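## Task

Lot numbers are printed on the shelf edge under each shelf spot, and several spots may carry the same number. Move one cardboard box from a lot 451 spot and one from a lot 434 spot onto the desk so that nothing of either box overhangs the desk edge. All remaining cardboard boxes must stay on the shelf where they started. If no spot has a given lot, leave that one out. The robot must not tip over or finish leaning, or the task fails.

## Robot and tools

ROBOT. A Hello Robot Stretch 3 with one arm: a two-wheeled base (cannot drive sideways), a vertical mast carrying a lift, and a telescoping arm that reaches out to the robot's right side. To shift the gripper forward or back you drive the base. The base is 0.33 m long, 0.34 m wide, rounded at the back, and spins about a point between the wheels 0.05 m behind its front edge. With arm retracted and wrist folded, a spin clears a 0.28 m radius circle; an unfolded level wrist pokes beyond it. Objects may occasionally get nudged by something else.

FRAMES. Base frame: origin on the floor between the drive wheels, x forward, y left, z up, metres. hand_pose is reported in it, located where closed fingertips meet; with wrist joints at zero its x axis points up, y back toward the mast, z to the rear. Odometry frame = base frame at scene start; base_odometry counts wheel rotation only (slip looks like travel), heading in rad, positive left, -3.142 to 3.142.

move. One action per call. Either "servos": "reboot" by itself (re-enables servos that shut off; they hold where they are), or "base" and/or "joints" plus optional "speeds", "pace", "contact_limits". "base" holds exactly one key: translate_m (metres, -3 to 3, forward positive) or rotate_rad (radians, -6.4 to 6.4, left positive). Both are offsets relative to where the base last reported itself (or, if a move was still running, where it is when the command lands). "joints" is one object of absolute joint targets by name: lift_m 0 to 1.1; arm_m 0 to 0.52 (extension); wrist_yaw_rad -1.345 to 4.42 (0 along the arm, positive toward the robot's front); wrist_pitch_rad -1.57 to 0.451 (0 level, negative tips fingers down); wrist_roll_rad -2.911 to 2.918 (0 fingers side by side, level); gripper_m -0.089 to 0.179 (larger is wider; fingertip gap is about 0.007 m less near closed, 0.025 m less wide open); head_pan_rad -3.953 to 1.73 (0 forward, positive left, -1.57 faces along the arm); head_tilt_rad -1.53 to 0.419 (negative looks down). Done tolerances: 0.004 m for lift, arm, gripper; 0.02 rad yaw and roll; 0.05 rad pitch; 0.1 rad head. All motions in one action start together. "pace" is "default" or "max" (default speeds / max: translate 0.12/0.30 m/s, rotate 0.76/1.90 rad/s, lift 0.11/0.15 m/s, arm 0.14/0.40 m/s). The base is capped at 0.10 m/s and 0.63 rad/s unless lift_m < 0.30, arm_m < 0.03 and wrist_yaw_rad > 2.54. "speeds" gives per-key top speeds (up to max) instead of pace. "contact_limits": arm_m a motor_effort percent (1 to 100) that halts it; lift_m an object {"down": n, "up": n} of push percent beyond free motion (below about 12 may halt in free air; defaults roughly 32-47 down, 21-36 up); translate_m / rotate_rad a wheel effort percent, active only in that move. Put a limit only alongside its own command. "cameras": list of head_camera, nav_camera, wrist_camera or all; [] for none; omitted means all. "blocking" true (default) waits until everything rests; false returns in about 0.5 s while motion continues. Unknown keys make a call invalid (later calls still run); an out-of-range value gets it refused, and a refusal or an uncommanded stop cancels the rest of that reply's move, wait and finished_scene calls. A joint you leave out may keep pushing toward an old target.

wait(seconds 0 to 10, cameras): lets time pass, returns state; ends early when moves finish. stop(cameras): brakes running motions, which then read "stopped" and may still press on contacts. zoom_image(camera, region [x0,y0,x1,y1] pixels, at most 504x504) magnifies the latest image of that camera. finished_scene(scene) ends the current scene; the result gives the next task.

RESULTS. "move": done, or the worst status. base_status / joint_status: moving, done, off_target (rested short, may still push), contact_stop (that joint goes slack until recommanded), time_out (after about 14 s), torque_fault (wrist/head servo off; needs reboot). on_its_own notes uncommanded behaviour; "held at" is a target. motor_effort in percent, positive toward higher values, bracket = peak in last action; wrist_pitch saturates near 45, roll near 72. lidar_m: 12 distances in 30 degree sectors from straight ahead counter-clockwise (4th left, 7th behind, 10th right), at 0.17 m height; "-" means nothing or closer than 0.15 m; sector 5 and parts of 6, 9, 10 are blocked by the robot. wrist_depth_mm and head_depth_mm: 7x7 median depths from top-left (wrist 45-1000, head 280-4000); "-" unknown. turned_by_wheels vs turned_by_imu: trust IMU if they disagree by over 0.15 rad. base_tilt in degrees (forward/right positive, up to about 4 degrees bias). "pictures" lists image order.

CAMERAS. head_camera images arrive rotated; turn them 90 degrees clockwise to view upright. nav_camera needs 90 degrees counter-clockwise. Both move with the head pan/tilt; wrist_camera rides on the gripper. Calibration in OpenCV form is given per camera (head 896x504, nav fisheye 672x504, wrist 644x364) with T_world_to_cam from the base frame.

GRIPPER. Grip by commanding below the object's width; release by commanding at least 0.05 above it or fully open. Readings do not confirm a hold; re-send if a heavy item slips.

CAUTIONS. Fold or unfold the wrist (yaw to 3.0) only with lift 0.32-0.95, pitch -0.4, roll about 0; after folding, lift may drop to 0.25. With yaw below -0.4, keep pitch at -0.5 or lower. Arm pushing on something rigid above about 0.45 m, or driving while holding or snagging something fixed, can tip the robot; if tilt appears, back the gripper off. Wrist and head never contact-stop, and the base only with a limit. Avoid dropping items, releasing moving objects, slamming, hard impacts and heavy pushing.

Each tool is called after "Call:" as name(argument=value, ...), one argument or row to a line, values as JSON.

## Session

Call:
move(
)

Scene clock: 0.00 s.
base_odometry: x=+0.000 y=+0.000 heading=+0.000
turned_by_wheels: +0.000
turned_by_imu: +0.000
base_tilt: forward=-0.3 right=-1.3
lidar_m: 0.73 0.73 0.85 1.53 2.66 1.26 1.01 1.11 1.82 1.63 1.40 0.83
head_depth_mm: 802 792 784 776 768 761 757 / 774 765 758 751 744 737 730 / 748 740 734 728 721 715 708 / 724 715 710 705 699 694 687 / 702 695 689 684 679 672 667 / 681 673 667 664 658 652 648 / 661 655 652 644 640 634 631
base_status: not commanded
joint_positions: lift_m=+0.374 arm_m=+0.001 wrist_yaw_rad=+3.009 wrist_pitch_rad=-0.462 wrist_roll_rad=+0.000 gripper_m=+0.037 head_pan_rad=+0.000 head_tilt_rad=-0.003
joint_status: not commanded
measured_speeds: all 0
motor_effort: left_wheel=-0.4 right_wheel=+0.1 lift_m=+22.4 arm_m=-2.9 wrist_yaw_rad=-1.0 wrist_pitch_rad=+1.9 wrist_roll_rad=-0.1 gripper_m=+0.3 head_pan_rad=+1.2 head_tilt_rad=+6.7
hand_pose: x=+0.0076 y=+0.0712 z=+0.3774 quat_wxyz=(+0.207, +0.697, +0.116, +0.676) (m; base frame)
wrist_depth_mm: - 138 - - - 859 - / - 151 - - - 975 - / - 167 922 - - 937 - / 840 775 203 821 806 791 762 / 698 671 212 657 648 671 666 / 590 599 126 579 128 582 578 / 522 546 287 355 507 509 509
pictures: head_camera (sideways), nav_camera (sideways), wrist_camera
camera_calibration:
head_camera: T_world_to_cam=[[0.049258, -0.0462949, -0.997713, 1.31416], [0.0559933, 0.997482, -0.0435198, 0.0560066], [0.997215, -0.0537216, 0.0517262, -0.117899], [0, 0, 0, 1]] pos_world=[0.0497012, -0.00136013, 1.31969]
nav_camera: T_world_to_cam=[[-0.0233498, 0.0170467, 0.999582, -1.25828], [0.00969844, -0.999804, 0.017277, 0.0275711], [0.99968, 0.0100978, 0.0231799, -0.0831342], [0, 0, 0, 1]] pos_world=[0.0534596, 0.0498547, 1.25921]
wrist_camera: T_world_to_cam=[[0.994963, -0.0965217, -0.0270514, 0.016197], [-0.0806635, -0.610724, -0.787724, 0.37395], [0.0595115, 0.785938, -0.615434, 0.342021], [0, 0, 0, 1]] pos_world=[-0.00630544, -0.0388635, 0.505499]

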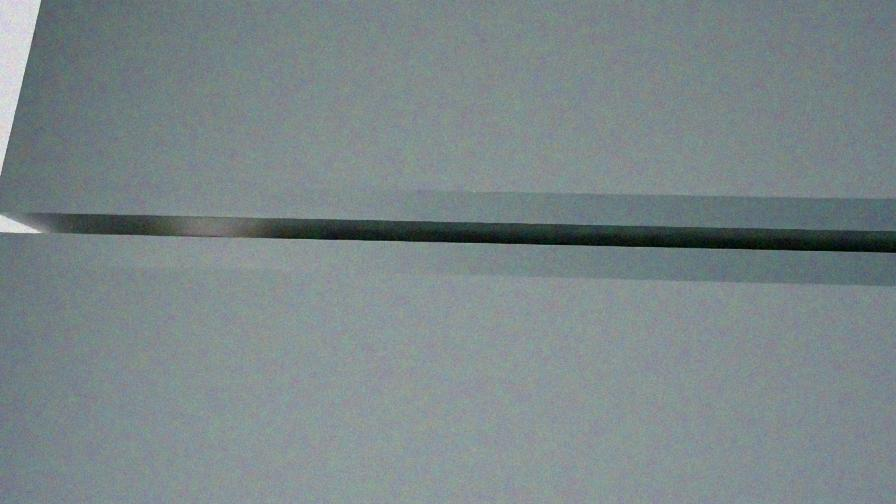

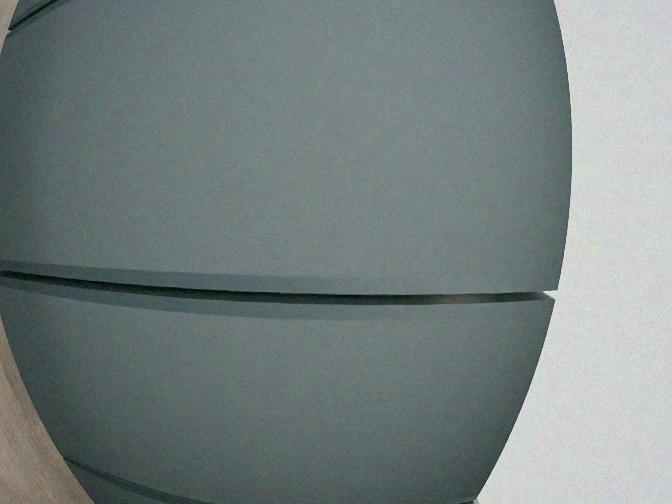

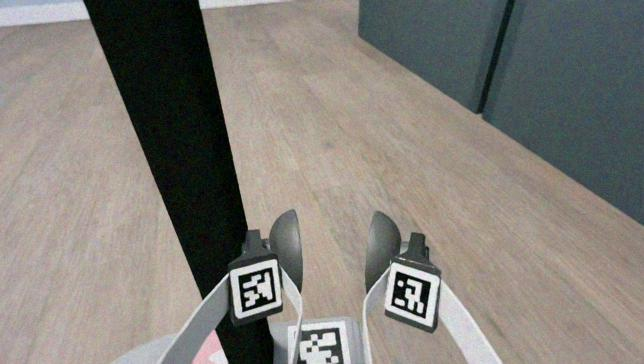

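Call:
move(
  joints={"head_pan_rad":1.5,"head_tilt_rad":-0.25},
  pace="max",
  cameras=["nav_camera","head_camera"],
)

Call:
move(
  joints={"head_pan_rad":-1.57},
  pace="max",
  cameras=["nav_camera","head_camera"],
)

Call:
move(
  joints={"head_pan_rad":-3.1},
  pace="max",
  cameras=["nav_camera","head_camera"],
)

Scene clock: 7.30 s.
move: done
base_odometry: x=+0.000 y=+0.000 heading=+0.000
turned_by_wheels: +0.000
turned_by_imu: +0.000
base_tilt: forward=-0.3 right=-1.2
lidar_m: 0.72 0.73 0.85 1.53 2.66 1.26 1.01 1.11 1.81 1.62 1.39 0.83
head_depth_mm: 1125 1129 1135 1140 1159 1164 1171 / 1491 1369 1385 1390 1415 1425 1447 / 2513 2599 2672 2823 1808 1836 1628 / 2495 2546 2633 2719 2836 2154 1624 / 2387 2448 2571 2683 2743 2147 1609 / 2333 2376 2482 2581 2659 2126 1601 / 2235 2314 2404 2502 2596 2132 1609
base_status: not commanded
joint_positions: lift_m=+0.374 arm_m=+0.001 wrist_yaw_rad=+3.009 wrist_pitch_rad=-0.462 wrist_roll_rad=+0.000 gripper_m=+0.037 head_pan_rad=+1.540 head_tilt_rad=-0.249
joint_status: all done
measured_speeds: translate_m=+0.000 rotate_rad=+0.000 lift_m=+0.000 arm_m=+0.000 wrist_yaw_rad=+0.000 wrist_pitch_rad=+0.000 wrist_roll_rad=+0.000 head_pan_rad=-0.024 head_tilt_rad=+0.000
motor_effort: left_wheel=-0.4(0.8) right_wheel=+0.5(1.1) lift_m=+23.0(23.9) arm_m=-9.9(10.1) wrist_yaw_rad=-0.6(1.5) wrist_pitch_rad=+1.8(2.0) wrist_roll_rad=+0.0(0.3) gripper_m=+0.5(0.9) head_pan_rad=-3.6(5.7) head_tilt_rad=-2.9(8.0)
hand_pose: x=+0.0076 y=+0.0712 z=+0.3774 quat_wxyz=(+0.207, +0.697, +0.116, +0.676) (m; base frame)
wrist_depth_mm: - 139 - - - 861 - / - 150 - - - 986 - / - 167 925 - - 946 - / 834 770 204 811 813 801 769 / 692 679 212 657 651 662 671 / 600 596 126 574 128 580 571 / 526 534 287 356 505 517 512
pictures: head_camera (sideways), nav_camera (sideways)
camera_calibration:
head_camera: T_world_to_cam=[[0.0402225, -0.196551, -0.979668, 1.29034], [-0.995636, 0.0747489, -0.055875, 0.0784064], [0.0842114, 0.97764, -0.192686, 0.205843], [0, 0, 0, 1]] pos_world=[0.00882906, 0.0465159, 1.30815]
nav_camera: T_world_to_cam=[[-0.0101412, 0.221284, 0.975157, -1.22625], [0.999743, -0.0175178, 0.014372, 0.0253673], [0.0202629, 0.975052, -0.221049, 0.240766], [0, 0, 0, 1]] pos_world=[-0.0426751, 0.0370336, 1.24864]

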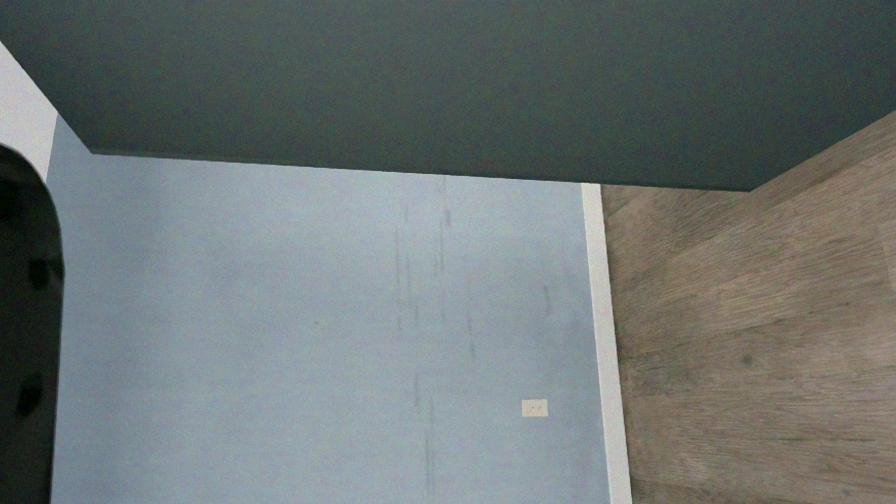

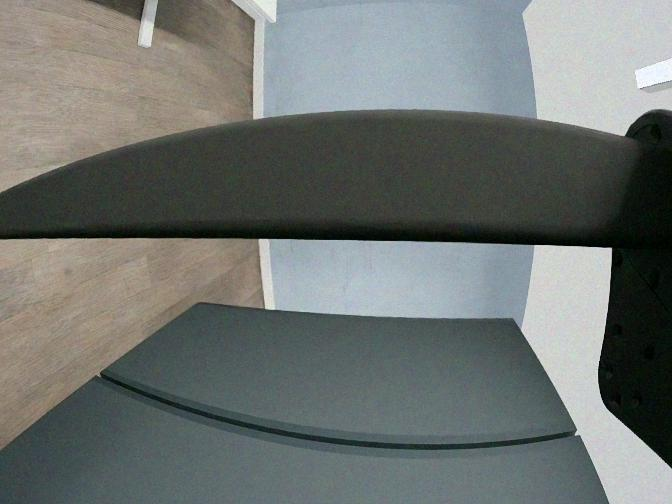

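Scene clock: 9.90 s.
move: done
base_odometry: x=+0.000 y=+0.000 heading=+0.000
turned_by_wheels: +0.000
turned_by_imu: +0.000
base_tilt: forward=-0.4 right=-1.2
lidar_m: 0.73 0.73 0.85 1.53 2.66 1.26 1.01 1.11 1.81 1.62 1.39 0.83
head_depth_mm: 2042 1829 1826 1930 2427 2017 1645 / 1980 2046 2140 2160 2119 2059 1639 / 1906 2013 2089 2178 2233 2022 1625 / 1857 1968 2045 2102 2084 2042 1629 / 1715 1506 1557 1644 1695 1767 1613 / 1753 1848 1906 1976 2032 1996 1602 / 1619 1786 1873 1937 1871 1988 1602
base_status: not commanded
joint_positions: lift_m=+0.374 arm_m=+0.001 wrist_yaw_rad=+3.009 wrist_pitch_rad=-0.462 wrist_roll_rad=+0.000 gripper_m=+0.037 head_pan_rad=-1.578 head_tilt_rad=-0.250
joint_status: all done
measured_speeds: translate_m=+0.000 rotate_rad=+0.000 lift_m=+0.000 arm_m=+0.000 wrist_yaw_rad=+0.000 wrist_pitch_rad=+0.000 wrist_roll_rad=+0.000 head_pan_rad=+0.024 head_tilt_rad=+0.000
motor_effort: left_wheel=-0.4(0.8) right_wheel=+0.2(1.1) lift_m=+23.3(24.0) arm_m=-12.6(13.4) wrist_yaw_rad=+0.4(1.6) wrist_pitch_rad=+1.9(2.1) wrist_roll_rad=-0.1(0.3) gripper_m=+0.7(1.1) head_pan_rad=+3.5(4.7) head_tilt_rad=-3.1(3.9)
hand_pose: x=+0.0076 y=+0.0712 z=+0.3774 quat_wxyz=(+0.207, +0.697, +0.116, +0.676) (m; base frame)
wrist_depth_mm: - 139 - - - 865 - / - 150 - - - 965 - / - 167 931 - - 943 - / 827 769 204 811 798 797 767 / 696 675 212 660 663 673 671 / 592 598 126 582 129 579 575 / 525 534 287 354 497 510 510
pictures: head_camera (sideways), nav_camera (sideways)
camera_calibration:
head_camera: T_world_to_cam=[[-0.0448181, 0.196356, -0.979508, 1.29069], [0.997128, -0.0511233, -0.0558727, 0.0662966], [-0.0610466, -0.979199, -0.193501, 0.207764], [0, 0, 0, 1]] pos_world=[0.00442343, -0.0466035, 1.30815]
nav_camera: T_world_to_cam=[[0.0153757, -0.221792, 0.974973, -1.22608], [-0.999878, -0.00614891, 0.0143697, 0.0375434], [0.00280794, -0.975075, -0.221859, 0.241947], [0, 0, 0, 1]] pos_world=[0.0557114, -0.0357878, 1.24854]

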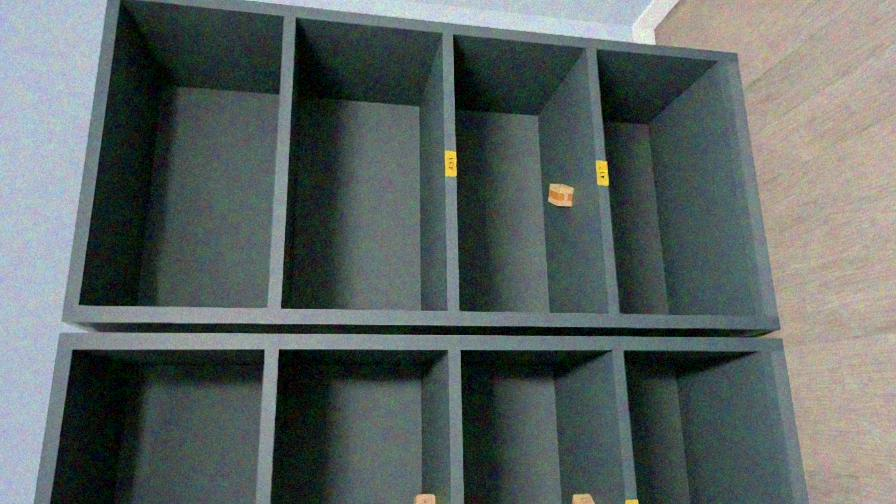

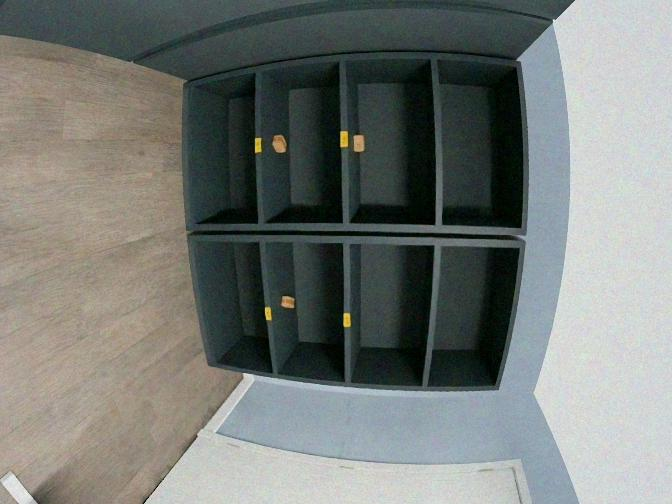

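Scene clock: 11.93 s.
move: done
base_odometry: x=+0.000 y=+0.000 heading=+0.000
turned_by_wheels: +0.000
turned_by_imu: +0.000
base_tilt: forward=-0.3 right=-1.3
lidar_m: 0.72 0.72 0.85 1.53 2.66 1.26 1.01 1.12 1.81 1.62 1.40 0.83
head_depth_mm: 1514 1570 1644 1727 1518 1052 1596 / 1475 1545 1609 1669 1509 1045 1577 / 1440 1499 1562 1620 1472 987 1573 / 1412 1468 1517 1583 1482 975 1558 / 1373 1430 1480 1543 1463 975 1556 / 1349 1398 1445 1513 1446 968 1422 / 1322 1365 1418 1476 1509 963 1505
base_status: not commanded
joint_positions: lift_m=+0.374 arm_m=+0.001 wrist_yaw_rad=+3.009 wrist_pitch_rad=-0.462 wrist_roll_rad=+0.000 gripper_m=+0.037 head_pan_rad=-3.108 head_tilt_rad=-0.250
joint_status: all done
measured_speeds: translate_m=+0.000 rotate_rad=+0.000 lift_m=+0.000 arm_m=+0.000 wrist_yaw_rad=+0.000 wrist_pitch_rad=+0.000 wrist_roll_rad=+0.000 head_pan_rad=+0.024 head_tilt_rad=+0.000
motor_effort: left_wheel=+0.0(0.7) right_wheel=+0.2(0.9) lift_m=+23.4(23.9) arm_m=-13.2(13.7) wrist_yaw_rad=-1.2(1.8) wrist_pitch_rad=+1.9(2.0) wrist_roll_rad=+0.1(0.2) gripper_m=+0.4(0.9) head_pan_rad=+3.7(6.0) head_tilt_rad=-2.0(4.1)
hand_pose: x=+0.0076 y=+0.0712 z=+0.3774 quat_wxyz=(+0.207, +0.697, +0.116, +0.676) (m; base frame)
wrist_depth_mm: - 138 - - - 861 - / - 150 - - - 986 - / - 167 924 - - 955 - / 830 783 204 805 800 797 775 / 696 672 211 656 662 667 670 / 607 598 126 573 129 580 580 / 521 537 289 354 501 513 509
pictures: head_camera (sideways), nav_camera (sideways)
camera_calibration:
head_camera: T_world_to_cam=[[0.194862, 0.0527732, -0.97941, 1.28911], [-0.0104376, -0.998383, -0.0558722, 0.072454], [-0.980775, 0.02111, -0.193996, 0.214076], [0, 0, 0, 1]] pos_world=[-0.0404827, -0.000212852, 1.30815]
nav_camera: T_world_to_cam=[[-0.22137, -0.024403, 0.974884, -1.22453], [-0.0467986, 0.998801, 0.0143749, 0.0317493], [-0.974066, -0.0424411, -0.222247, 0.248456], [0, 0, 0, 1]] pos_world=[-0.0275754, -0.0510485, 1.24853]

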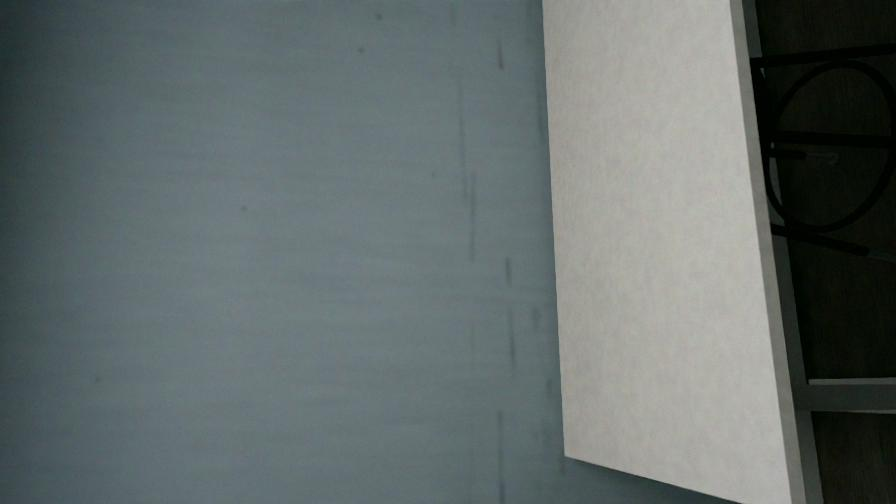

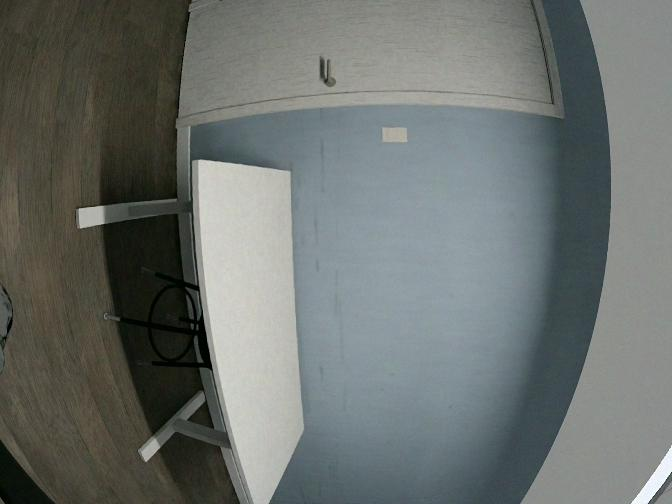

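Call:
move(
  joints={"head_pan_rad":-1.2,"head_tilt_rad":-0.25},
  pace="max",
  cameras=["head_camera"],
)

Call:
zoom_image(
  camera="head_camera",
  region=[400, 0, 700, 250],
)

Call:
zoom_image(
  camera="head_camera",
  region=[400, 250, 700, 504],
)

Scene clock: 25.10 s.
move: done
base_odometry: x=+0.000 y=+0.000 heading=+0.000
turned_by_wheels: +0.000
turned_by_imu: +0.000
base_tilt: forward=-0.2 right=-1.3
lidar_m: 0.72 0.72 0.85 1.53 2.66 1.26 1.01 1.11 1.81 1.63 1.39 0.83
head_depth_mm: 1658 1800 1876 1935 1998 2084 1650 / 1659 1841 1735 1607 1664 1778 1648 / 1703 1878 1961 2005 2082 2027 1622 / 1822 1919 1980 2039 2088 2023 1622 / 1863 1937 2009 2072 2072 2027 1613 / 1874 1727 1756 1821 1881 1852 1603 / 1500 1466 1506 1529 1572 1619 1549
base_status: not commanded
joint_positions: lift_m=+0.374 arm_m=+0.001 wrist_yaw_rad=+3.009 wrist_pitch_rad=-0.462 wrist_roll_rad=+0.000 gripper_m=+0.037 head_pan_rad=-1.192 head_tilt_rad=-0.250
joint_status: all done
measured_speeds: translate_m=+0.000 rotate_rad=+0.000 lift_m=+0.000 arm_m=+0.000 wrist_yaw_rad=+0.000 wrist_pitch_rad=+0.000 wrist_roll_rad=+0.000 head_pan_rad=-0.024 head_tilt_rad=+0.000
motor_effort: left_wheel=-0.3(0.8) right_wheel=+0.2(1.2) lift_m=+23.5(24.2) arm_m=-13.2(13.5) wrist_yaw_rad=-1.1(1.7) wrist_pitch_rad=+1.8(2.1) wrist_roll_rad=+0.1(0.3) gripper_m=+0.1(1.0) head_pan_rad=-2.8(5.4) head_tilt_rad=-0.9(4.3)
hand_pose: x=+0.0076 y=+0.0712 z=+0.3774 quat_wxyz=(+0.207, +0.697, +0.116, +0.676) (m; base frame)
wrist_depth_mm: - 139 - - - 865 - / - 150 - - - 972 - / - 167 925 - - 927 - / 835 764 203 799 802 790 770 / 700 672 211 660 655 663 665 / 600 595 126 577 128 578 577 / 528 537 288 353 501 516 507
pictures: head_camera (sideways)
camera_calibration:
head_camera: T_world_to_cam=[[-0.115667, 0.165465, -0.979409, 1.29102], [0.942911, 0.328323, -0.0558888, 0.066626], [0.312315, -0.92996, -0.193995, 0.206151], [0, 0, 0, 1]] pos_world=[0.0221217, -0.04378, 1.30815]

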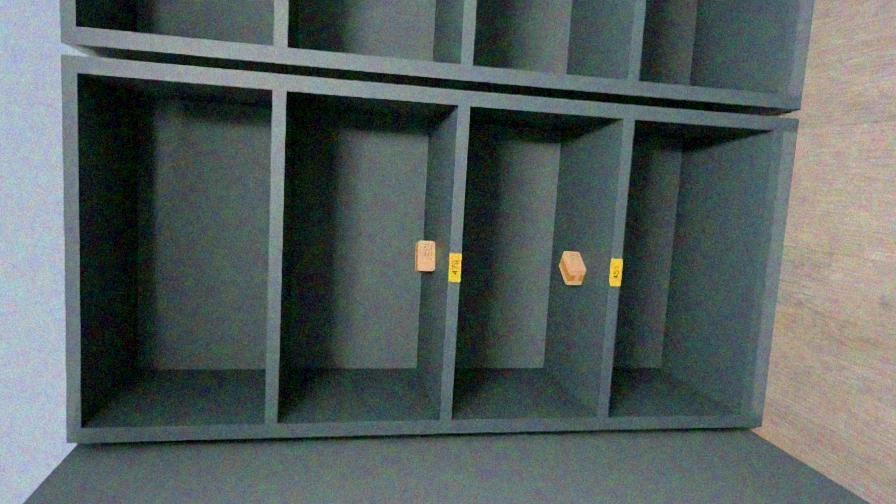

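Scaled by 1.680 from the camera's 896x504 image, which has a finer 1280x720 frame.

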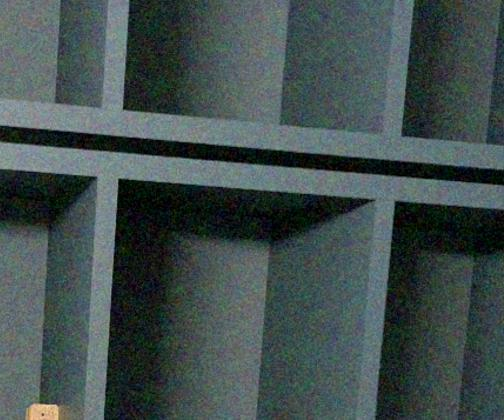

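Scaled by 1.680 from the camera's 896x504 image, which has a finer 1280x720 frame.

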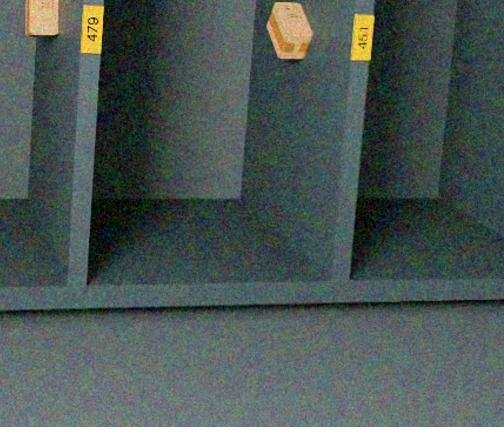

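Call:
move(
  joints={"head_pan_rad":-1.75,"head_tilt_rad":-0.25},
  pace="max",
  cameras=["head_camera"],
)

Call:
zoom_image(
  camera="head_camera",
  region=[400, 150, 700, 400],
)

Call:
move(
  joints={"head_pan_rad":0.7,"head_tilt_rad":-0.4},
  pace="max",
  cameras=["nav_camera"],
)

Call:
move(
  joints={"head_pan_rad":-2.4,"head_tilt_rad":-0.4},
  pace="max",
  cameras=["nav_camera"],
)

Call:
move(
  joints={"head_pan_rad":-3.9,"head_tilt_rad":-0.4},
  pace="max",
  cameras=["nav_camera"],
)

Scene clock: 37.87 s.
move: done
base_odometry: x=+0.000 y=+0.000 heading=+0.000
turned_by_wheels: +0.000
turned_by_imu: +0.000
base_tilt: forward=-0.4 right=-1.1
lidar_m: 0.72 0.72 0.85 1.53 2.66 1.26 1.01 1.11 1.81 1.62 1.40 0.83
head_depth_mm: 1978 1997 2025 2065 2080 2051 1658 / 2196 2235 2362 2353 2415 2197 1625 / 2123 1929 1986 2022 2097 2065 1632 / 2017 2086 2164 2263 2262 2020 1625 / 1900 1988 2045 2123 2176 2017 1615 / 1766 1887 1952 2018 2037 1988 1607 / 1484 1513 1483 1566 1647 1701 1588
base_status: not commanded
joint_positions: lift_m=+0.374 arm_m=+0.001 wrist_yaw_rad=+3.009 wrist_pitch_rad=-0.462 wrist_roll_rad=+0.000 gripper_m=+0.037 head_pan_rad=-1.768 head_tilt_rad=-0.250
joint_status: all done
measured_speeds: all 0
motor_effort: left_wheel=-0.1(0.6) right_wheel=+0.8(0.9) lift_m=+23.7(24.3) arm_m=-12.1(13.1) wrist_yaw_rad=-0.5(1.5) wrist_pitch_rad=+2.0(2.0) wrist_roll_rad=-0.2(0.2) gripper_m=+0.6(0.9) head_pan_rad=+0.2(4.9) head_tilt_rad=+0.8(3.8)
hand_pose: x=+0.0076 y=+0.0712 z=+0.3774 quat_wxyz=(+0.207, +0.697, +0.116, +0.676) (m; base frame)
wrist_depth_mm: - 138 - - - 886 - / - 151 - - - 971 - / - 167 921 - - 944 - / 844 751 204 811 806 802 768 / 695 677 212 661 657 670 666 / 598 594 126 574 129 583 581 / 527 535 287 353 503 509 510
pictures: head_camera (sideways)
camera_calibration:
head_camera: T_world_to_cam=[[-0.00683522, 0.20176, -0.979411, 1.29035], [0.96955, -0.23843, -0.0558834, 0.0664379], [-0.244796, -0.94997, -0.193987, 0.209542], [0, 0, 0, 1]] pos_world=[-0.00429982, -0.0454421, 1.30815]

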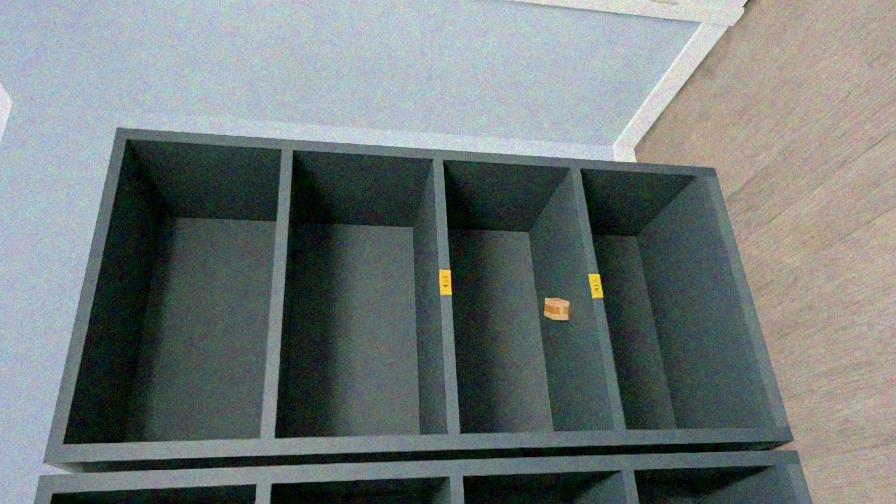

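Scaled by 1.680 from the camera's 896x504 image, which has a finer 1280x720 frame.

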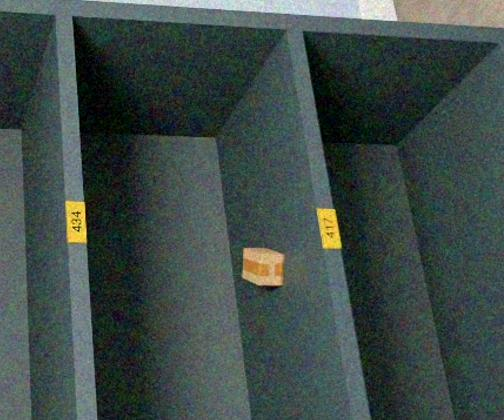

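Scene clock: 40.23 s.
move: done
base_odometry: x=+0.000 y=+0.000 heading=+0.000
turned_by_wheels: +0.000
turned_by_imu: +0.000
base_tilt: forward=-0.5 right=-1.2
lidar_m: 0.72 0.73 0.85 1.53 2.66 1.25 1.01 1.11 1.81 1.62 1.39 0.83
head_depth_mm: 575 605 640 677 720 771 821 / 600 633 672 714 759 814 879 / 630 667 707 753 810 870 940 / 662 700 746 800 861 932 1009 / 698 739 791 853 919 1005 1095 / 735 787 843 912 991 1084 1196 / 776 835 904 979 1078 1191 1290
base_status: not commanded
joint_positions: lift_m=+0.374 arm_m=+0.001 wrist_yaw_rad=+3.009 wrist_pitch_rad=-0.462 wrist_roll_rad=+0.000 gripper_m=+0.037 head_pan_rad=+0.708 head_tilt_rad=-0.401
joint_status: all done
measured_speeds: translate_m=+0.000 rotate_rad=+0.000 lift_m=+0.000 arm_m=+0.000 wrist_yaw_rad=+0.000 wrist_pitch_rad=+0.000 wrist_roll_rad=+0.000 head_pan_rad=-0.024 head_tilt_rad=+0.000
motor_effort: left_wheel=-0.1(0.7) right_wheel=-0.2(1.1) lift_m=+23.8(24.5) arm_m=-11.8(13.3) wrist_yaw_rad=-1.0(1.7) wrist_pitch_rad=+1.9(2.1) wrist_roll_rad=-0.1(0.3) gripper_m=+0.3(0.9) head_pan_rad=-3.1(5.9) head_tilt_rad=-2.4(6.8)
hand_pose: x=+0.0076 y=+0.0712 z=+0.3774 quat_wxyz=(+0.207, +0.697, +0.116, +0.676) (m; base frame)
wrist_depth_mm: - 139 - - - 853 - / - 151 - - - 976 - / - 167 922 - - 946 - / 823 765 204 820 796 802 771 / 702 682 211 668 664 668 665 / 602 591 126 569 129 575 577 / 527 538 288 352 507 512 508
pictures: nav_camera (sideways)
camera_calibration:
nav_camera: T_world_to_cam=[[0.266826, 0.251051, 0.930472, -1.16956], [0.662376, -0.749073, 0.012162, 0.0303115], [0.700045, 0.613077, -0.366162, 0.425509], [0, 0, 0, 1]] pos_world=[-0.00588288, 0.0554559, 1.24368]

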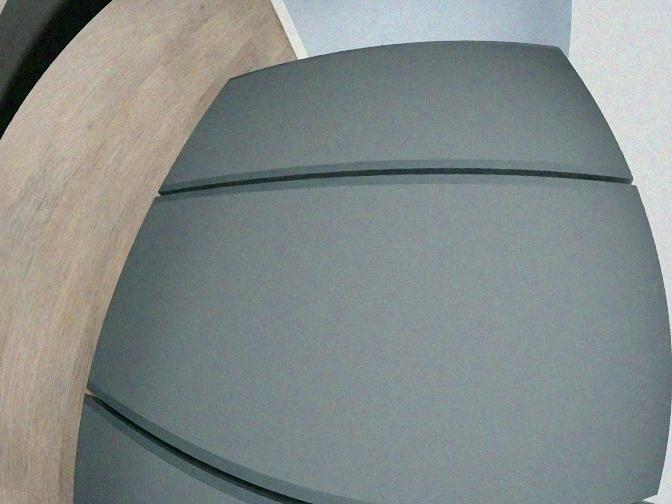

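Scene clock: 42.90 s.
move: done
base_odometry: x=+0.000 y=+0.000 heading=+0.000
turned_by_wheels: +0.000
turned_by_imu: +0.000
base_tilt: forward=-0.3 right=-1.3
lidar_m: 0.72 0.72 0.86 1.53 2.66 1.25 1.01 1.11 1.81 1.62 1.39 0.83
head_depth_mm: 1295 1363 1435 1511 1118 924 1347 / 1343 1419 1496 1609 1701 1729 1423 / 1409 1482 1572 1664 1807 1787 1408 / 1475 1579 1667 1783 1920 1772 1409 / 1550 1671 1771 1912 2059 1752 1399 / 1644 1766 1910 2050 2148 1750 1395 / 1781 1897 2045 2241 2333 1744 1390
base_status: not commanded
joint_positions: lift_m=+0.374 arm_m=+0.001 wrist_yaw_rad=+3.009 wrist_pitch_rad=-0.462 wrist_roll_rad=+0.000 gripper_m=+0.037 head_pan_rad=-2.408 head_tilt_rad=-0.401
joint_status: all done
measured_speeds: translate_m=+0.000 rotate_rad=+0.000 lift_m=+0.000 arm_m=+0.000 wrist_yaw_rad=+0.000 wrist_pitch_rad=+0.000 wrist_roll_rad=+0.000 head_pan_rad=+0.024 head_tilt_rad=+0.000
motor_effort: left_wheel=-0.3(0.7) right_wheel=+0.4(1.1) lift_m=+23.9(24.5) arm_m=-12.8(13.2) wrist_yaw_rad=-0.3(2.1) wrist_pitch_rad=+1.8(2.1) wrist_roll_rad=+0.1(0.3) gripper_m=+0.2(1.0) head_pan_rad=+2.8(4.7) head_tilt_rad=-0.1(6.3)
hand_pose: x=+0.0076 y=+0.0712 z=+0.3774 quat_wxyz=(+0.207, +0.697, +0.116, +0.676) (m; base frame)
wrist_depth_mm: - 138 - - - 863 - / - 151 - - - 979 - / - 167 935 - - 937 - / 828 766 203 808 800 795 759 / 694 671 211 655 656 674 666 / 602 597 126 574 129 575 581 / 527 535 288 356 504 512 510
pictures: nav_camera (sideways)
camera_calibration:
nav_camera: T_world_to_cam=[[-0.260403, -0.25773, 0.930465, -1.16632], [-0.681063, 0.732124, 0.0121866, 0.0384837], [-0.684356, -0.630532, -0.366178, 0.434035], [0, 0, 0, 1]] pos_world=[0.0195315, -0.055097, 1.24368]

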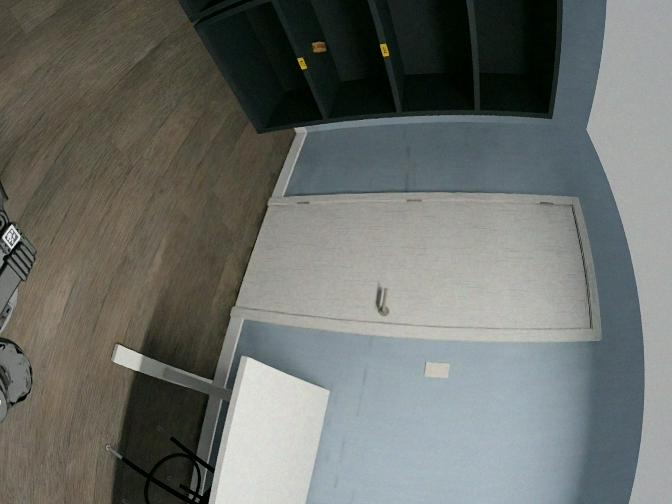

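Scene clock: 43.90 s.
move: done
base_odometry: x=+0.000 y=+0.000 heading=+0.000
turned_by_wheels: +0.000
turned_by_imu: +0.000
base_tilt: forward=-0.2 right=-1.3
lidar_m: 0.73 0.73 0.85 1.53 2.66 1.26 1.01 1.11 1.82 1.62 1.40 0.83
head_depth_mm: - - - - - - - / - - - - - - - / 2454 2618 2771 2950 2421 1831 - / 2562 2720 2882 3096 2403 1767 1406 / 2259 2350 2520 2450 2395 1761 1389 / 1959 2057 2180 1669 1840 1758 1393 / 1734 1827 1892 1634 1255 1743 1387
base_status: not commanded
joint_positions: lift_m=+0.374 arm_m=+0.001 wrist_yaw_rad=+3.009 wrist_pitch_rad=-0.462 wrist_roll_rad=+0.000 gripper_m=+0.037 head_pan_rad=-3.939 head_tilt_rad=-0.401
joint_status: all done
measured_speeds: translate_m=+0.000 rotate_rad=+0.000 lift_m=+0.000 arm_m=+0.000 wrist_yaw_rad=+0.000 wrist_pitch_rad=+0.000 wrist_roll_rad=+0.000 head_pan_rad=+0.024 head_tilt_rad=+0.000
motor_effort: left_wheel=-0.6(0.7) right_wheel=+0.8(1.1) lift_m=+24.1(24.3) arm_m=-11.8(12.8) wrist_yaw_rad=-0.8(1.6) wrist_pitch_rad=+1.9(2.0) wrist_roll_rad=+0.0(0.3) gripper_m=+0.6(0.8) head_pan_rad=+3.1(6.0) head_tilt_rad=+0.8(5.1)
hand_pose: x=+0.0076 y=+0.0712 z=+0.3774 quat_wxyz=(+0.207, +0.697, +0.116, +0.676) (m; base frame)
wrist_depth_mm: - 139 - - - 847 - / - 151 - - - 972 - / - 167 920 - - 945 - / 835 777 204 820 813 791 760 / 690 678 212 663 649 675 675 / 598 594 126 568 129 581 580 / 526 532 288 356 506 511 510
pictures: nav_camera (sideways)
camera_calibration:
nav_camera: T_world_to_cam=[[-0.267748, 0.250076, 0.930469, -1.16629], [0.70476, 0.709342, 0.0121539, 0.0300101], [-0.656982, 0.659012, -0.366168, 0.433814], [0, 0, 0, 1]] pos_world=[-0.0484146, -0.0155144, 1.24368]

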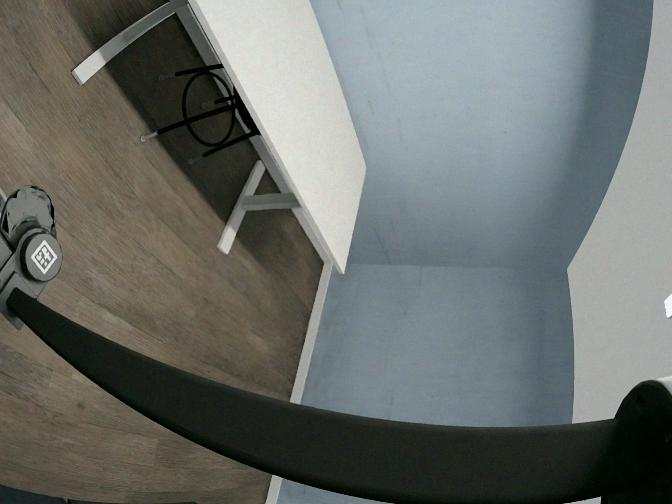

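Call:
move(
  base={"rotate_rad":-1.31},
  joints={"head_pan_rad":0,"head_tilt_rad":-0.35},
  pace="max",
  cameras=["nav_camera","head_camera"],
)

Scene clock: 107.37 s.
move: done
base_odometry: x=+0.000 y=+0.000 heading=-1.310
turned_by_wheels: -1.310
turned_by_imu: -1.288
base_tilt: forward=-0.3 right=-1.2
lidar_m: 1.62 0.99 0.75 0.73 0.76 1.07 2.65 1.64 1.01 1.11 1.60 1.96
head_depth_mm: 1742 1815 1925 2069 2153 1818 1491 / 1395 1572 1910 2091 2132 1843 1479 / 1705 1805 1918 1741 1769 1813 1466 / 1759 1844 1955 2069 2142 1852 1474 / 1769 1852 1958 2073 2199 1854 1462 / 1766 1849 1954 2076 2215 1857 1452 / 1619 1690 1720 1784 1817 1805 1451
base_status: done
joint_positions: lift_m=+0.374 arm_m=+0.001 wrist_yaw_rad=+3.009 wrist_pitch_rad=-0.462 wrist_roll_rad=+0.000 gripper_m=+0.037 head_pan_rad=+0.007 head_tilt_rad=-0.349
joint_status: all done
measured_speeds: all 0
motor_effort: left_wheel=+7.1(11.7) right_wheel=-8.6(13.2) lift_m=+24.2(24.9) arm_m=-12.6(13.7) wrist_yaw_rad=+0.4(1.9) wrist_pitch_rad=+1.9(2.0) wrist_roll_rad=-0.1(0.4) gripper_m=+0.7(1.1) head_pan_rad=-2.9(6.0) head_tilt_rad=+2.4(8.7)
hand_pose: x=+0.0076 y=+0.0712 z=+0.3774 quat_wxyz=(+0.207, +0.697, +0.116, +0.676) (m; base frame)
wrist_depth_mm: - 138 - - 738 - - / - 151 161 - - - - / 840 167 175 - 891 - 893 / 833 774 204 810 810 805 783 / 699 671 212 670 646 672 671 / 596 602 126 571 129 584 578 / 532 537 286 352 504 512 510
pictures: head_camera (sideways), nav_camera (sideways)
camera_calibration:
head_camera: T_world_to_cam=[[-0.291469, -0.0483277, -0.955359, 1.26058], [0.0309093, 0.997726, -0.059901, 0.0773775], [0.956081, -0.0469888, -0.289312, 0.326324], [0, 0, 0, 1]] pos_world=[0.0530357, -0.000947127, 1.30335]
nav_camera: T_world_to_cam=[[0.316761, 0.0192598, 0.94831, -1.19309], [0.0220224, -0.999674, 0.0129469, 0.0331702], [0.94825, 0.0167829, -0.317082, 0.360112], [0, 0, 0, 1]] pos_world=[0.035718, 0.0500943, 1.24517]

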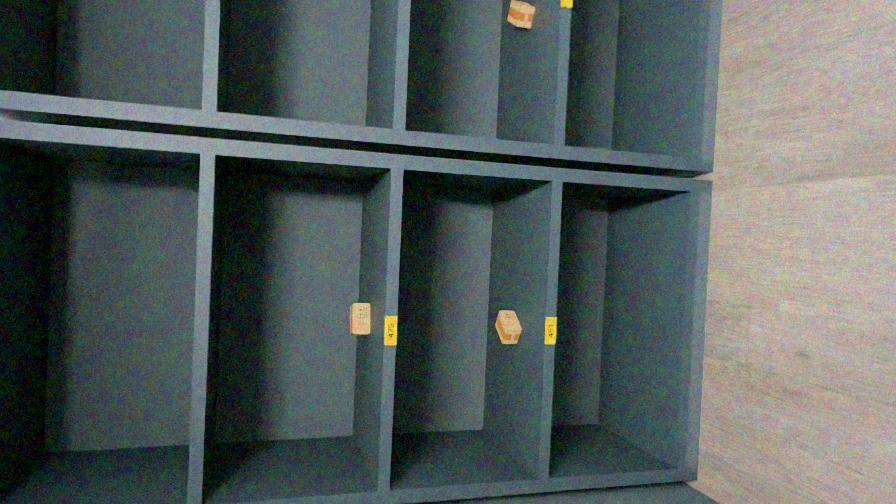

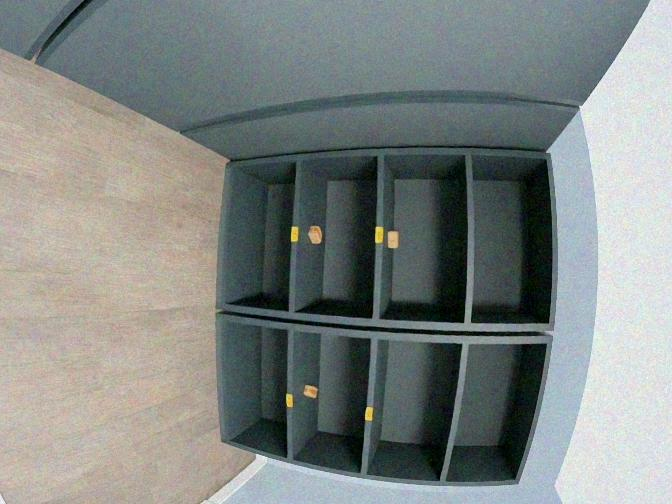

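Call:
move(
  base={"translate_m":0.88},
  cameras=[],
)

Call:
move(
  base={"rotate_rad":1.571},
  joints={"head_pan_rad":-1.57,"head_tilt_rad":-0.6},
  cameras=["head_camera","nav_camera"],
)

Call:
move(
  joints={"lift_m":0.55,"wrist_pitch_rad":-0.4},
  cameras=[],
)

Call:
move(
  joints={"wrist_yaw_rad":0,"gripper_m":0.16},
  cameras=[],
)

Call:
move(
  joints={"wrist_pitch_rad":-0.1},
)

Scene clock: 135.80 s.
move: done
base_odometry: x=+0.227 y=-0.850 heading=-1.310
turned_by_wheels: +0.000
turned_by_imu: +0.000
base_tilt: forward=-0.3 right=-1.2
lidar_m: 0.95 0.94 0.71 0.69 0.73 1.02 3.51 1.91 1.42 1.57 1.37 0.77
head_depth_mm: 680 650 693 729 773 838 892 / 982 847 994 919 791 886 916 / 993 1015 1124 1090 1269 1124 971 / 996 1051 1120 1074 1270 1118 961 / 999 1064 1126 1054 1271 1106 961 / 1004 1065 1127 961 1276 1066 952 / 1004 1070 1135 1031 1277 1099 1247
base_status: done
joint_positions: lift_m=+0.374 arm_m=+0.001 wrist_yaw_rad=+3.009 wrist_pitch_rad=-0.462 wrist_roll_rad=+0.000 gripper_m=+0.037 head_pan_rad=+0.000 head_tilt_rad=-0.350
joint_status: not commanded
measured_speeds: all 0
motor_effort: left_wheel=+2.9(11.9) right_wheel=+6.9(10.6) lift_m=+24.0(25.2) arm_m=-11.4(13.1) wrist_yaw_rad=-0.3(2.1) wrist_pitch_rad=+1.9(2.1) wrist_roll_rad=-0.2(0.3) gripper_m=+0.4(1.1) head_pan_rad=-2.9(4.0) head_tilt_rad=-2.5(4.5)
hand_pose: x=+0.0076 y=+0.0712 z=+0.3774 quat_wxyz=(+0.207, +0.697, +0.116, +0.676) (m; base frame)
wrist_depth_mm: - 138 - - - 700 - / - 151 161 - 764 - - / 796 166 175 - 854 - - / 806 765 203 814 810 807 787 / 703 662 211 659 654 678 667 / 596 591 126 571 129 590 571 / 525 536 288 353 503 514 510
pictures: none
No camera images: "cameras" was empty.

Scene clock: 139.40 s.
move: done
base_odometry: x=+0.227 y=-0.850 heading=+0.261
turned_by_wheels: +1.571
turned_by_imu: +1.545
base_tilt: forward=-0.2 right=-1.2
lidar_m: 0.69 0.72 1.01 3.50 2.25 1.42 1.57 1.37 0.78 0.91 0.96 0.71
head_depth_mm: 671 679 730 840 1035 1374 1231 / 948 992 841 903 970 1110 1226 / 980 1074 897 1289 1095 1318 1228 / 980 1077 883 1319 1083 1379 1230 / 979 1080 866 1316 1080 1370 1222 / 984 1082 860 1306 1074 1369 1217 / 988 1085 853 1305 1102 1363 1210
base_status: done
joint_positions: lift_m=+0.374 arm_m=+0.001 wrist_yaw_rad=+3.009 wrist_pitch_rad=-0.462 wrist_roll_rad=+0.000 gripper_m=+0.037 head_pan_rad=-1.571 head_tilt_rad=-0.601
joint_status: all done
measured_speeds: all 0
motor_effort: left_wheel=-9.2(12.1) right_wheel=+9.4(13.1) lift_m=+24.3(25.2) arm_m=-13.4(13.6) wrist_yaw_rad=+0.0(1.6) wrist_pitch_rad=+1.8(2.1) wrist_roll_rad=-0.1(0.3) gripper_m=+0.6(1.0) head_pan_rad=+3.0(5.9) head_tilt_rad=+3.2(6.6)
hand_pose: x=+0.0076 y=+0.0712 z=+0.3774 quat_wxyz=(+0.207, +0.697, +0.116, +0.676) (m; base frame)
wrist_depth_mm: - 139 - - - - - / - 150 - - - - - / - 167 930 - - 974 879 / 831 772 203 820 789 804 791 / 700 676 212 663 654 670 662 / 594 605 126 575 129 578 583 / 529 536 288 353 501 511 508
pictures: head_camera (sideways), nav_camera (sideways)
camera_calibration:
head_camera: T_world_to_cam=[[-0.0461509, 0.52054, -0.852589, 1.12504], [0.997478, -0.0220608, -0.0674627, 0.0813761], [-0.0539258, -0.853552, -0.518209, 0.630291], [0, 0, 0, 1]] pos_world=[0.00473972, -0.0458469, 1.29131]
nav_camera: T_world_to_cam=[[0.016919, -0.543085, 0.839507, -1.04937], [-0.999808, -0.0175016, 0.00882774, 0.0447432], [0.00989847, -0.839495, -0.543277, 0.66024], [0, 0, 0, 1]] pos_world=[0.0559536, -0.0148456, 1.23925]

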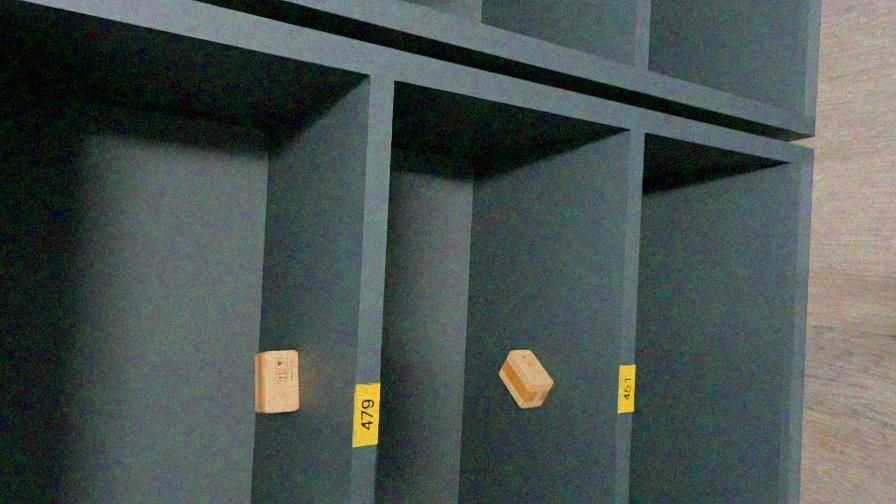

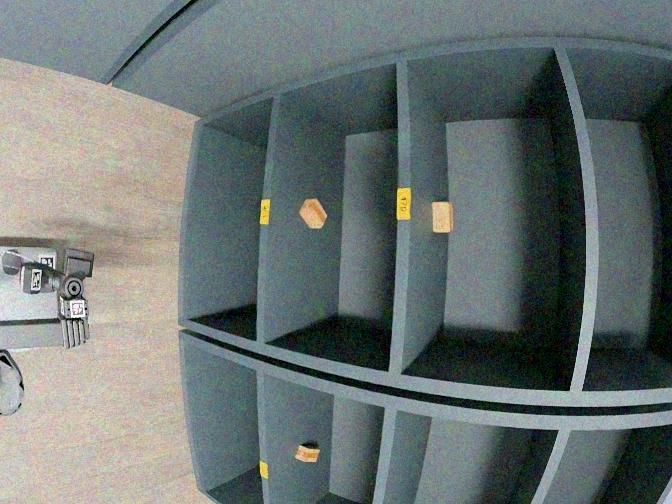

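Scene clock: 141.83 s.
move: done
base_odometry: x=+0.227 y=-0.850 heading=+0.261
turned_by_wheels: +0.000
turned_by_imu: +0.000
base_tilt: forward=-0.3 right=-1.1
lidar_m: 0.69 0.72 1.01 3.50 2.24 1.42 1.57 1.37 0.77 0.91 0.96 0.71
head_depth_mm: 674 682 736 838 1036 1369 1235 / 953 992 847 905 971 1096 1229 / 980 1069 899 1293 1096 1325 1229 / 977 1074 889 1318 1088 1389 1230 / 985 1083 874 1315 1078 1368 1225 / 985 1083 859 1302 1069 1373 1216 / 989 1084 849 1304 1101 1360 1210
base_status: not commanded
joint_positions: lift_m=+0.550 arm_m=+0.001 wrist_yaw_rad=+3.009 wrist_pitch_rad=-0.420 wrist_roll_rad=+0.000 gripper_m=+0.037 head_pan_rad=-1.570 head_tilt_rad=-0.600
joint_status: all done
measured_speeds: all 0
motor_effort: left_wheel=-9.1(9.6) right_wheel=+9.7(10.1) lift_m=+31.4(33.4) arm_m=-11.8(13.7) wrist_yaw_rad=-0.7(1.8) wrist_pitch_rad=+3.2(5.5) wrist_roll_rad=-0.3(0.4) gripper_m=+0.7(1.0) head_pan_rad=+3.5(4.6) head_tilt_rad=+3.3(4.3)
hand_pose: x=+0.0083 y=+0.0767 z=+0.5623 quat_wxyz=(+0.193, +0.699, +0.101, +0.681) (m; base frame)
wrist_depth_mm: - 137 - - - - - / - 148 - - - - - / - 163 - - - - - / - 188 207 - - - - / 987 942 204 917 922 963 908 / 842 819 129 794 129 813 817 / 723 735 267 720 702 704 699
pictures: none
No camera images: "cameras" was empty.

Scene clock: 144.33 s.
move: done
base_odometry: x=+0.227 y=-0.850 heading=+0.261
turned_by_wheels: +0.000
turned_by_imu: +0.000
base_tilt: forward=-0.3 right=-1.3
lidar_m: 0.69 0.72 1.01 3.51 2.25 1.42 1.57 1.37 0.77 0.91 0.96 0.71
head_depth_mm: 674 680 733 843 1033 1376 1233 / 955 998 847 905 971 1107 1226 / 975 1076 899 1295 1094 1322 1228 / 980 1076 884 1321 1089 1379 1226 / 981 1078 872 1308 1077 1377 1224 / 984 1083 857 1304 1071 1373 1218 / 983 1084 848 1306 1101 1367 1215
base_status: not commanded
joint_positions: lift_m=+0.550 arm_m=+0.001 wrist_yaw_rad=+0.003 wrist_pitch_rad=-0.420 wrist_roll_rad=+0.000 gripper_m=+0.160 head_pan_rad=-1.570 head_tilt_rad=-0.600
joint_status: all done
measured_speeds: all 0
motor_effort: left_wheel=-9.0(9.5) right_wheel=+9.4(10.7) lift_m=+30.3(31.6) arm_m=-12.3(12.9) wrist_yaw_rad=-2.1(6.3) wrist_pitch_rad=+3.2(3.3) wrist_roll_rad=+0.0(0.3) gripper_m=+0.6(82.5) head_pan_rad=+3.1(4.0) head_tilt_rad=+2.5(4.5)
hand_pose: x=-0.0208 y=-0.3697 z=+0.5623 quat_wxyz=(+0.692, +0.149, -0.691, -0.146) (m; base frame)
wrist_depth_mm: - - 628 - - - - / - - - - - 483 - / - - - - - 546 - / - - - - - 604 - / - 143 - - - 148 - / - 127 797 778 763 135 - / 116 704 718 721 711 693 112
pictures: none
No camera images: "cameras" was empty.

Scene clock: 145.30 s.
move: done
base_odometry: x=+0.227 y=-0.850 heading=+0.261
turned_by_wheels: +0.000
turned_by_imu: +0.000
base_tilt: forward=-0.3 right=-1.2
lidar_m: 0.69 0.72 1.01 3.48 2.25 1.42 1.57 1.37 0.77 0.91 0.96 0.71
head_depth_mm: 674 680 734 840 1034 1377 1238 / 954 995 848 907 970 1104 1231 / 981 1076 900 1293 1098 1323 1210 / 977 1073 883 1319 1083 1380 1226 / 979 1073 873 1320 1081 1378 1195 / 984 1085 858 1303 1073 1366 1215 / 987 1088 852 1307 1103 1364 1207
base_status: not commanded
joint_positions: lift_m=+0.550 arm_m=+0.001 wrist_yaw_rad=+0.003 wrist_pitch_rad=-0.123 wrist_roll_rad=+0.000 gripper_m=+0.160 head_pan_rad=-1.570 head_tilt_rad=-0.600
joint_status: all done
measured_speeds: all 0
motor_effort: left_wheel=-8.9(9.3) right_wheel=+9.4(10.0) lift_m=+30.6(31.3) arm_m=-11.3(12.3) wrist_yaw_rad=-3.4(4.8) wrist_pitch_rad=+3.8(6.4) wrist_roll_rad=-0.2(0.3) gripper_m=+0.4(0.9) head_pan_rad=+3.5(3.7) head_tilt_rad=+3.1(4.4)
hand_pose: x=-0.0207 y=-0.3969 z=+0.6333 quat_wxyz=(+0.706, +0.045, -0.705, -0.043) (m; base frame)
wrist_depth_mm: - 897 - - - - - / - 936 - - 884 - - / - - 714 - - - - / - - - - - 514 - / - - - - - 141 - / - 127 - - - 135 - / 112 - - - - - 109
pictures: head_camera (sideways), nav_camera (sideways), wrist_camera
camera_calibration:
head_camera: T_world_to_cam=[[-0.0467445, 0.520086, -0.852834, 1.12534], [0.997499, -0.0210087, -0.0674855, 0.0813531], [-0.0530152, -0.853856, -0.517803, 0.629753], [0, 0, 0, 1]] pos_world=[0.00484051, -0.0458484, 1.29131]
nav_camera: T_world_to_cam=[[0.0175178, -0.542579, 0.839822, -1.04979], [-0.999788, -0.018574, 0.00885454, 0.044798], [0.0107945, -0.8398, -0.542789, 0.659577], [0, 0, 0, 1]] pos_world=[0.0560587, -0.0148501, 1.23925]
wrist_camera: T_world_to_cam=[[-0.998851, -0.0459666, -0.0135885, -0.0235953], [-0.00180547, 0.319369, -0.947629, 0.759421], [0.047899, -0.946515, -0.319085, -0.00640665], [0, 0, 0, 1]] pos_world=[-0.0218902, -0.249684, 0.717284]

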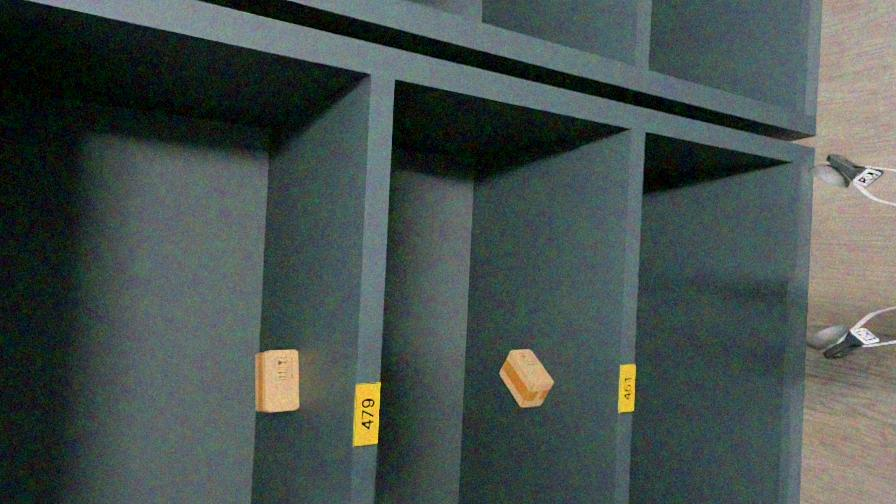

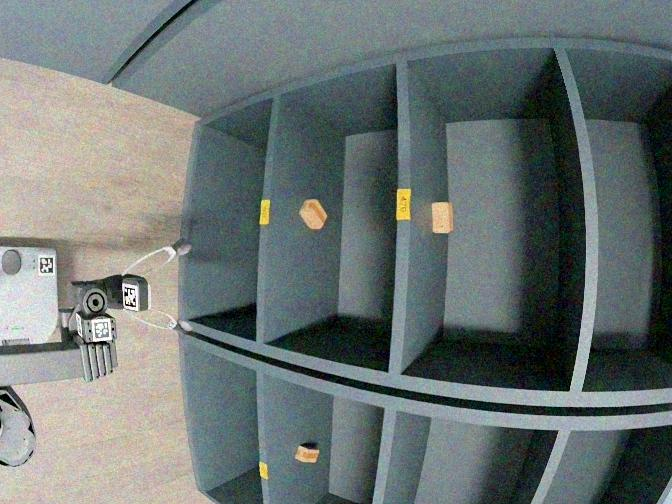

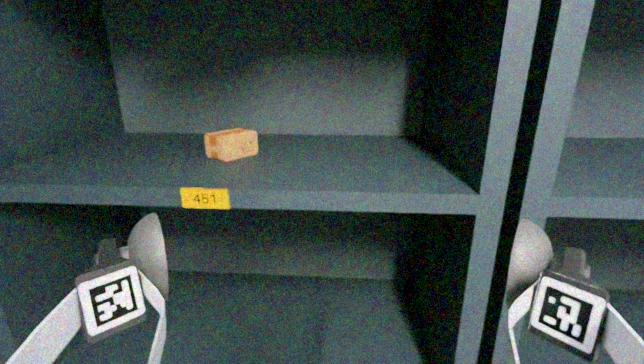

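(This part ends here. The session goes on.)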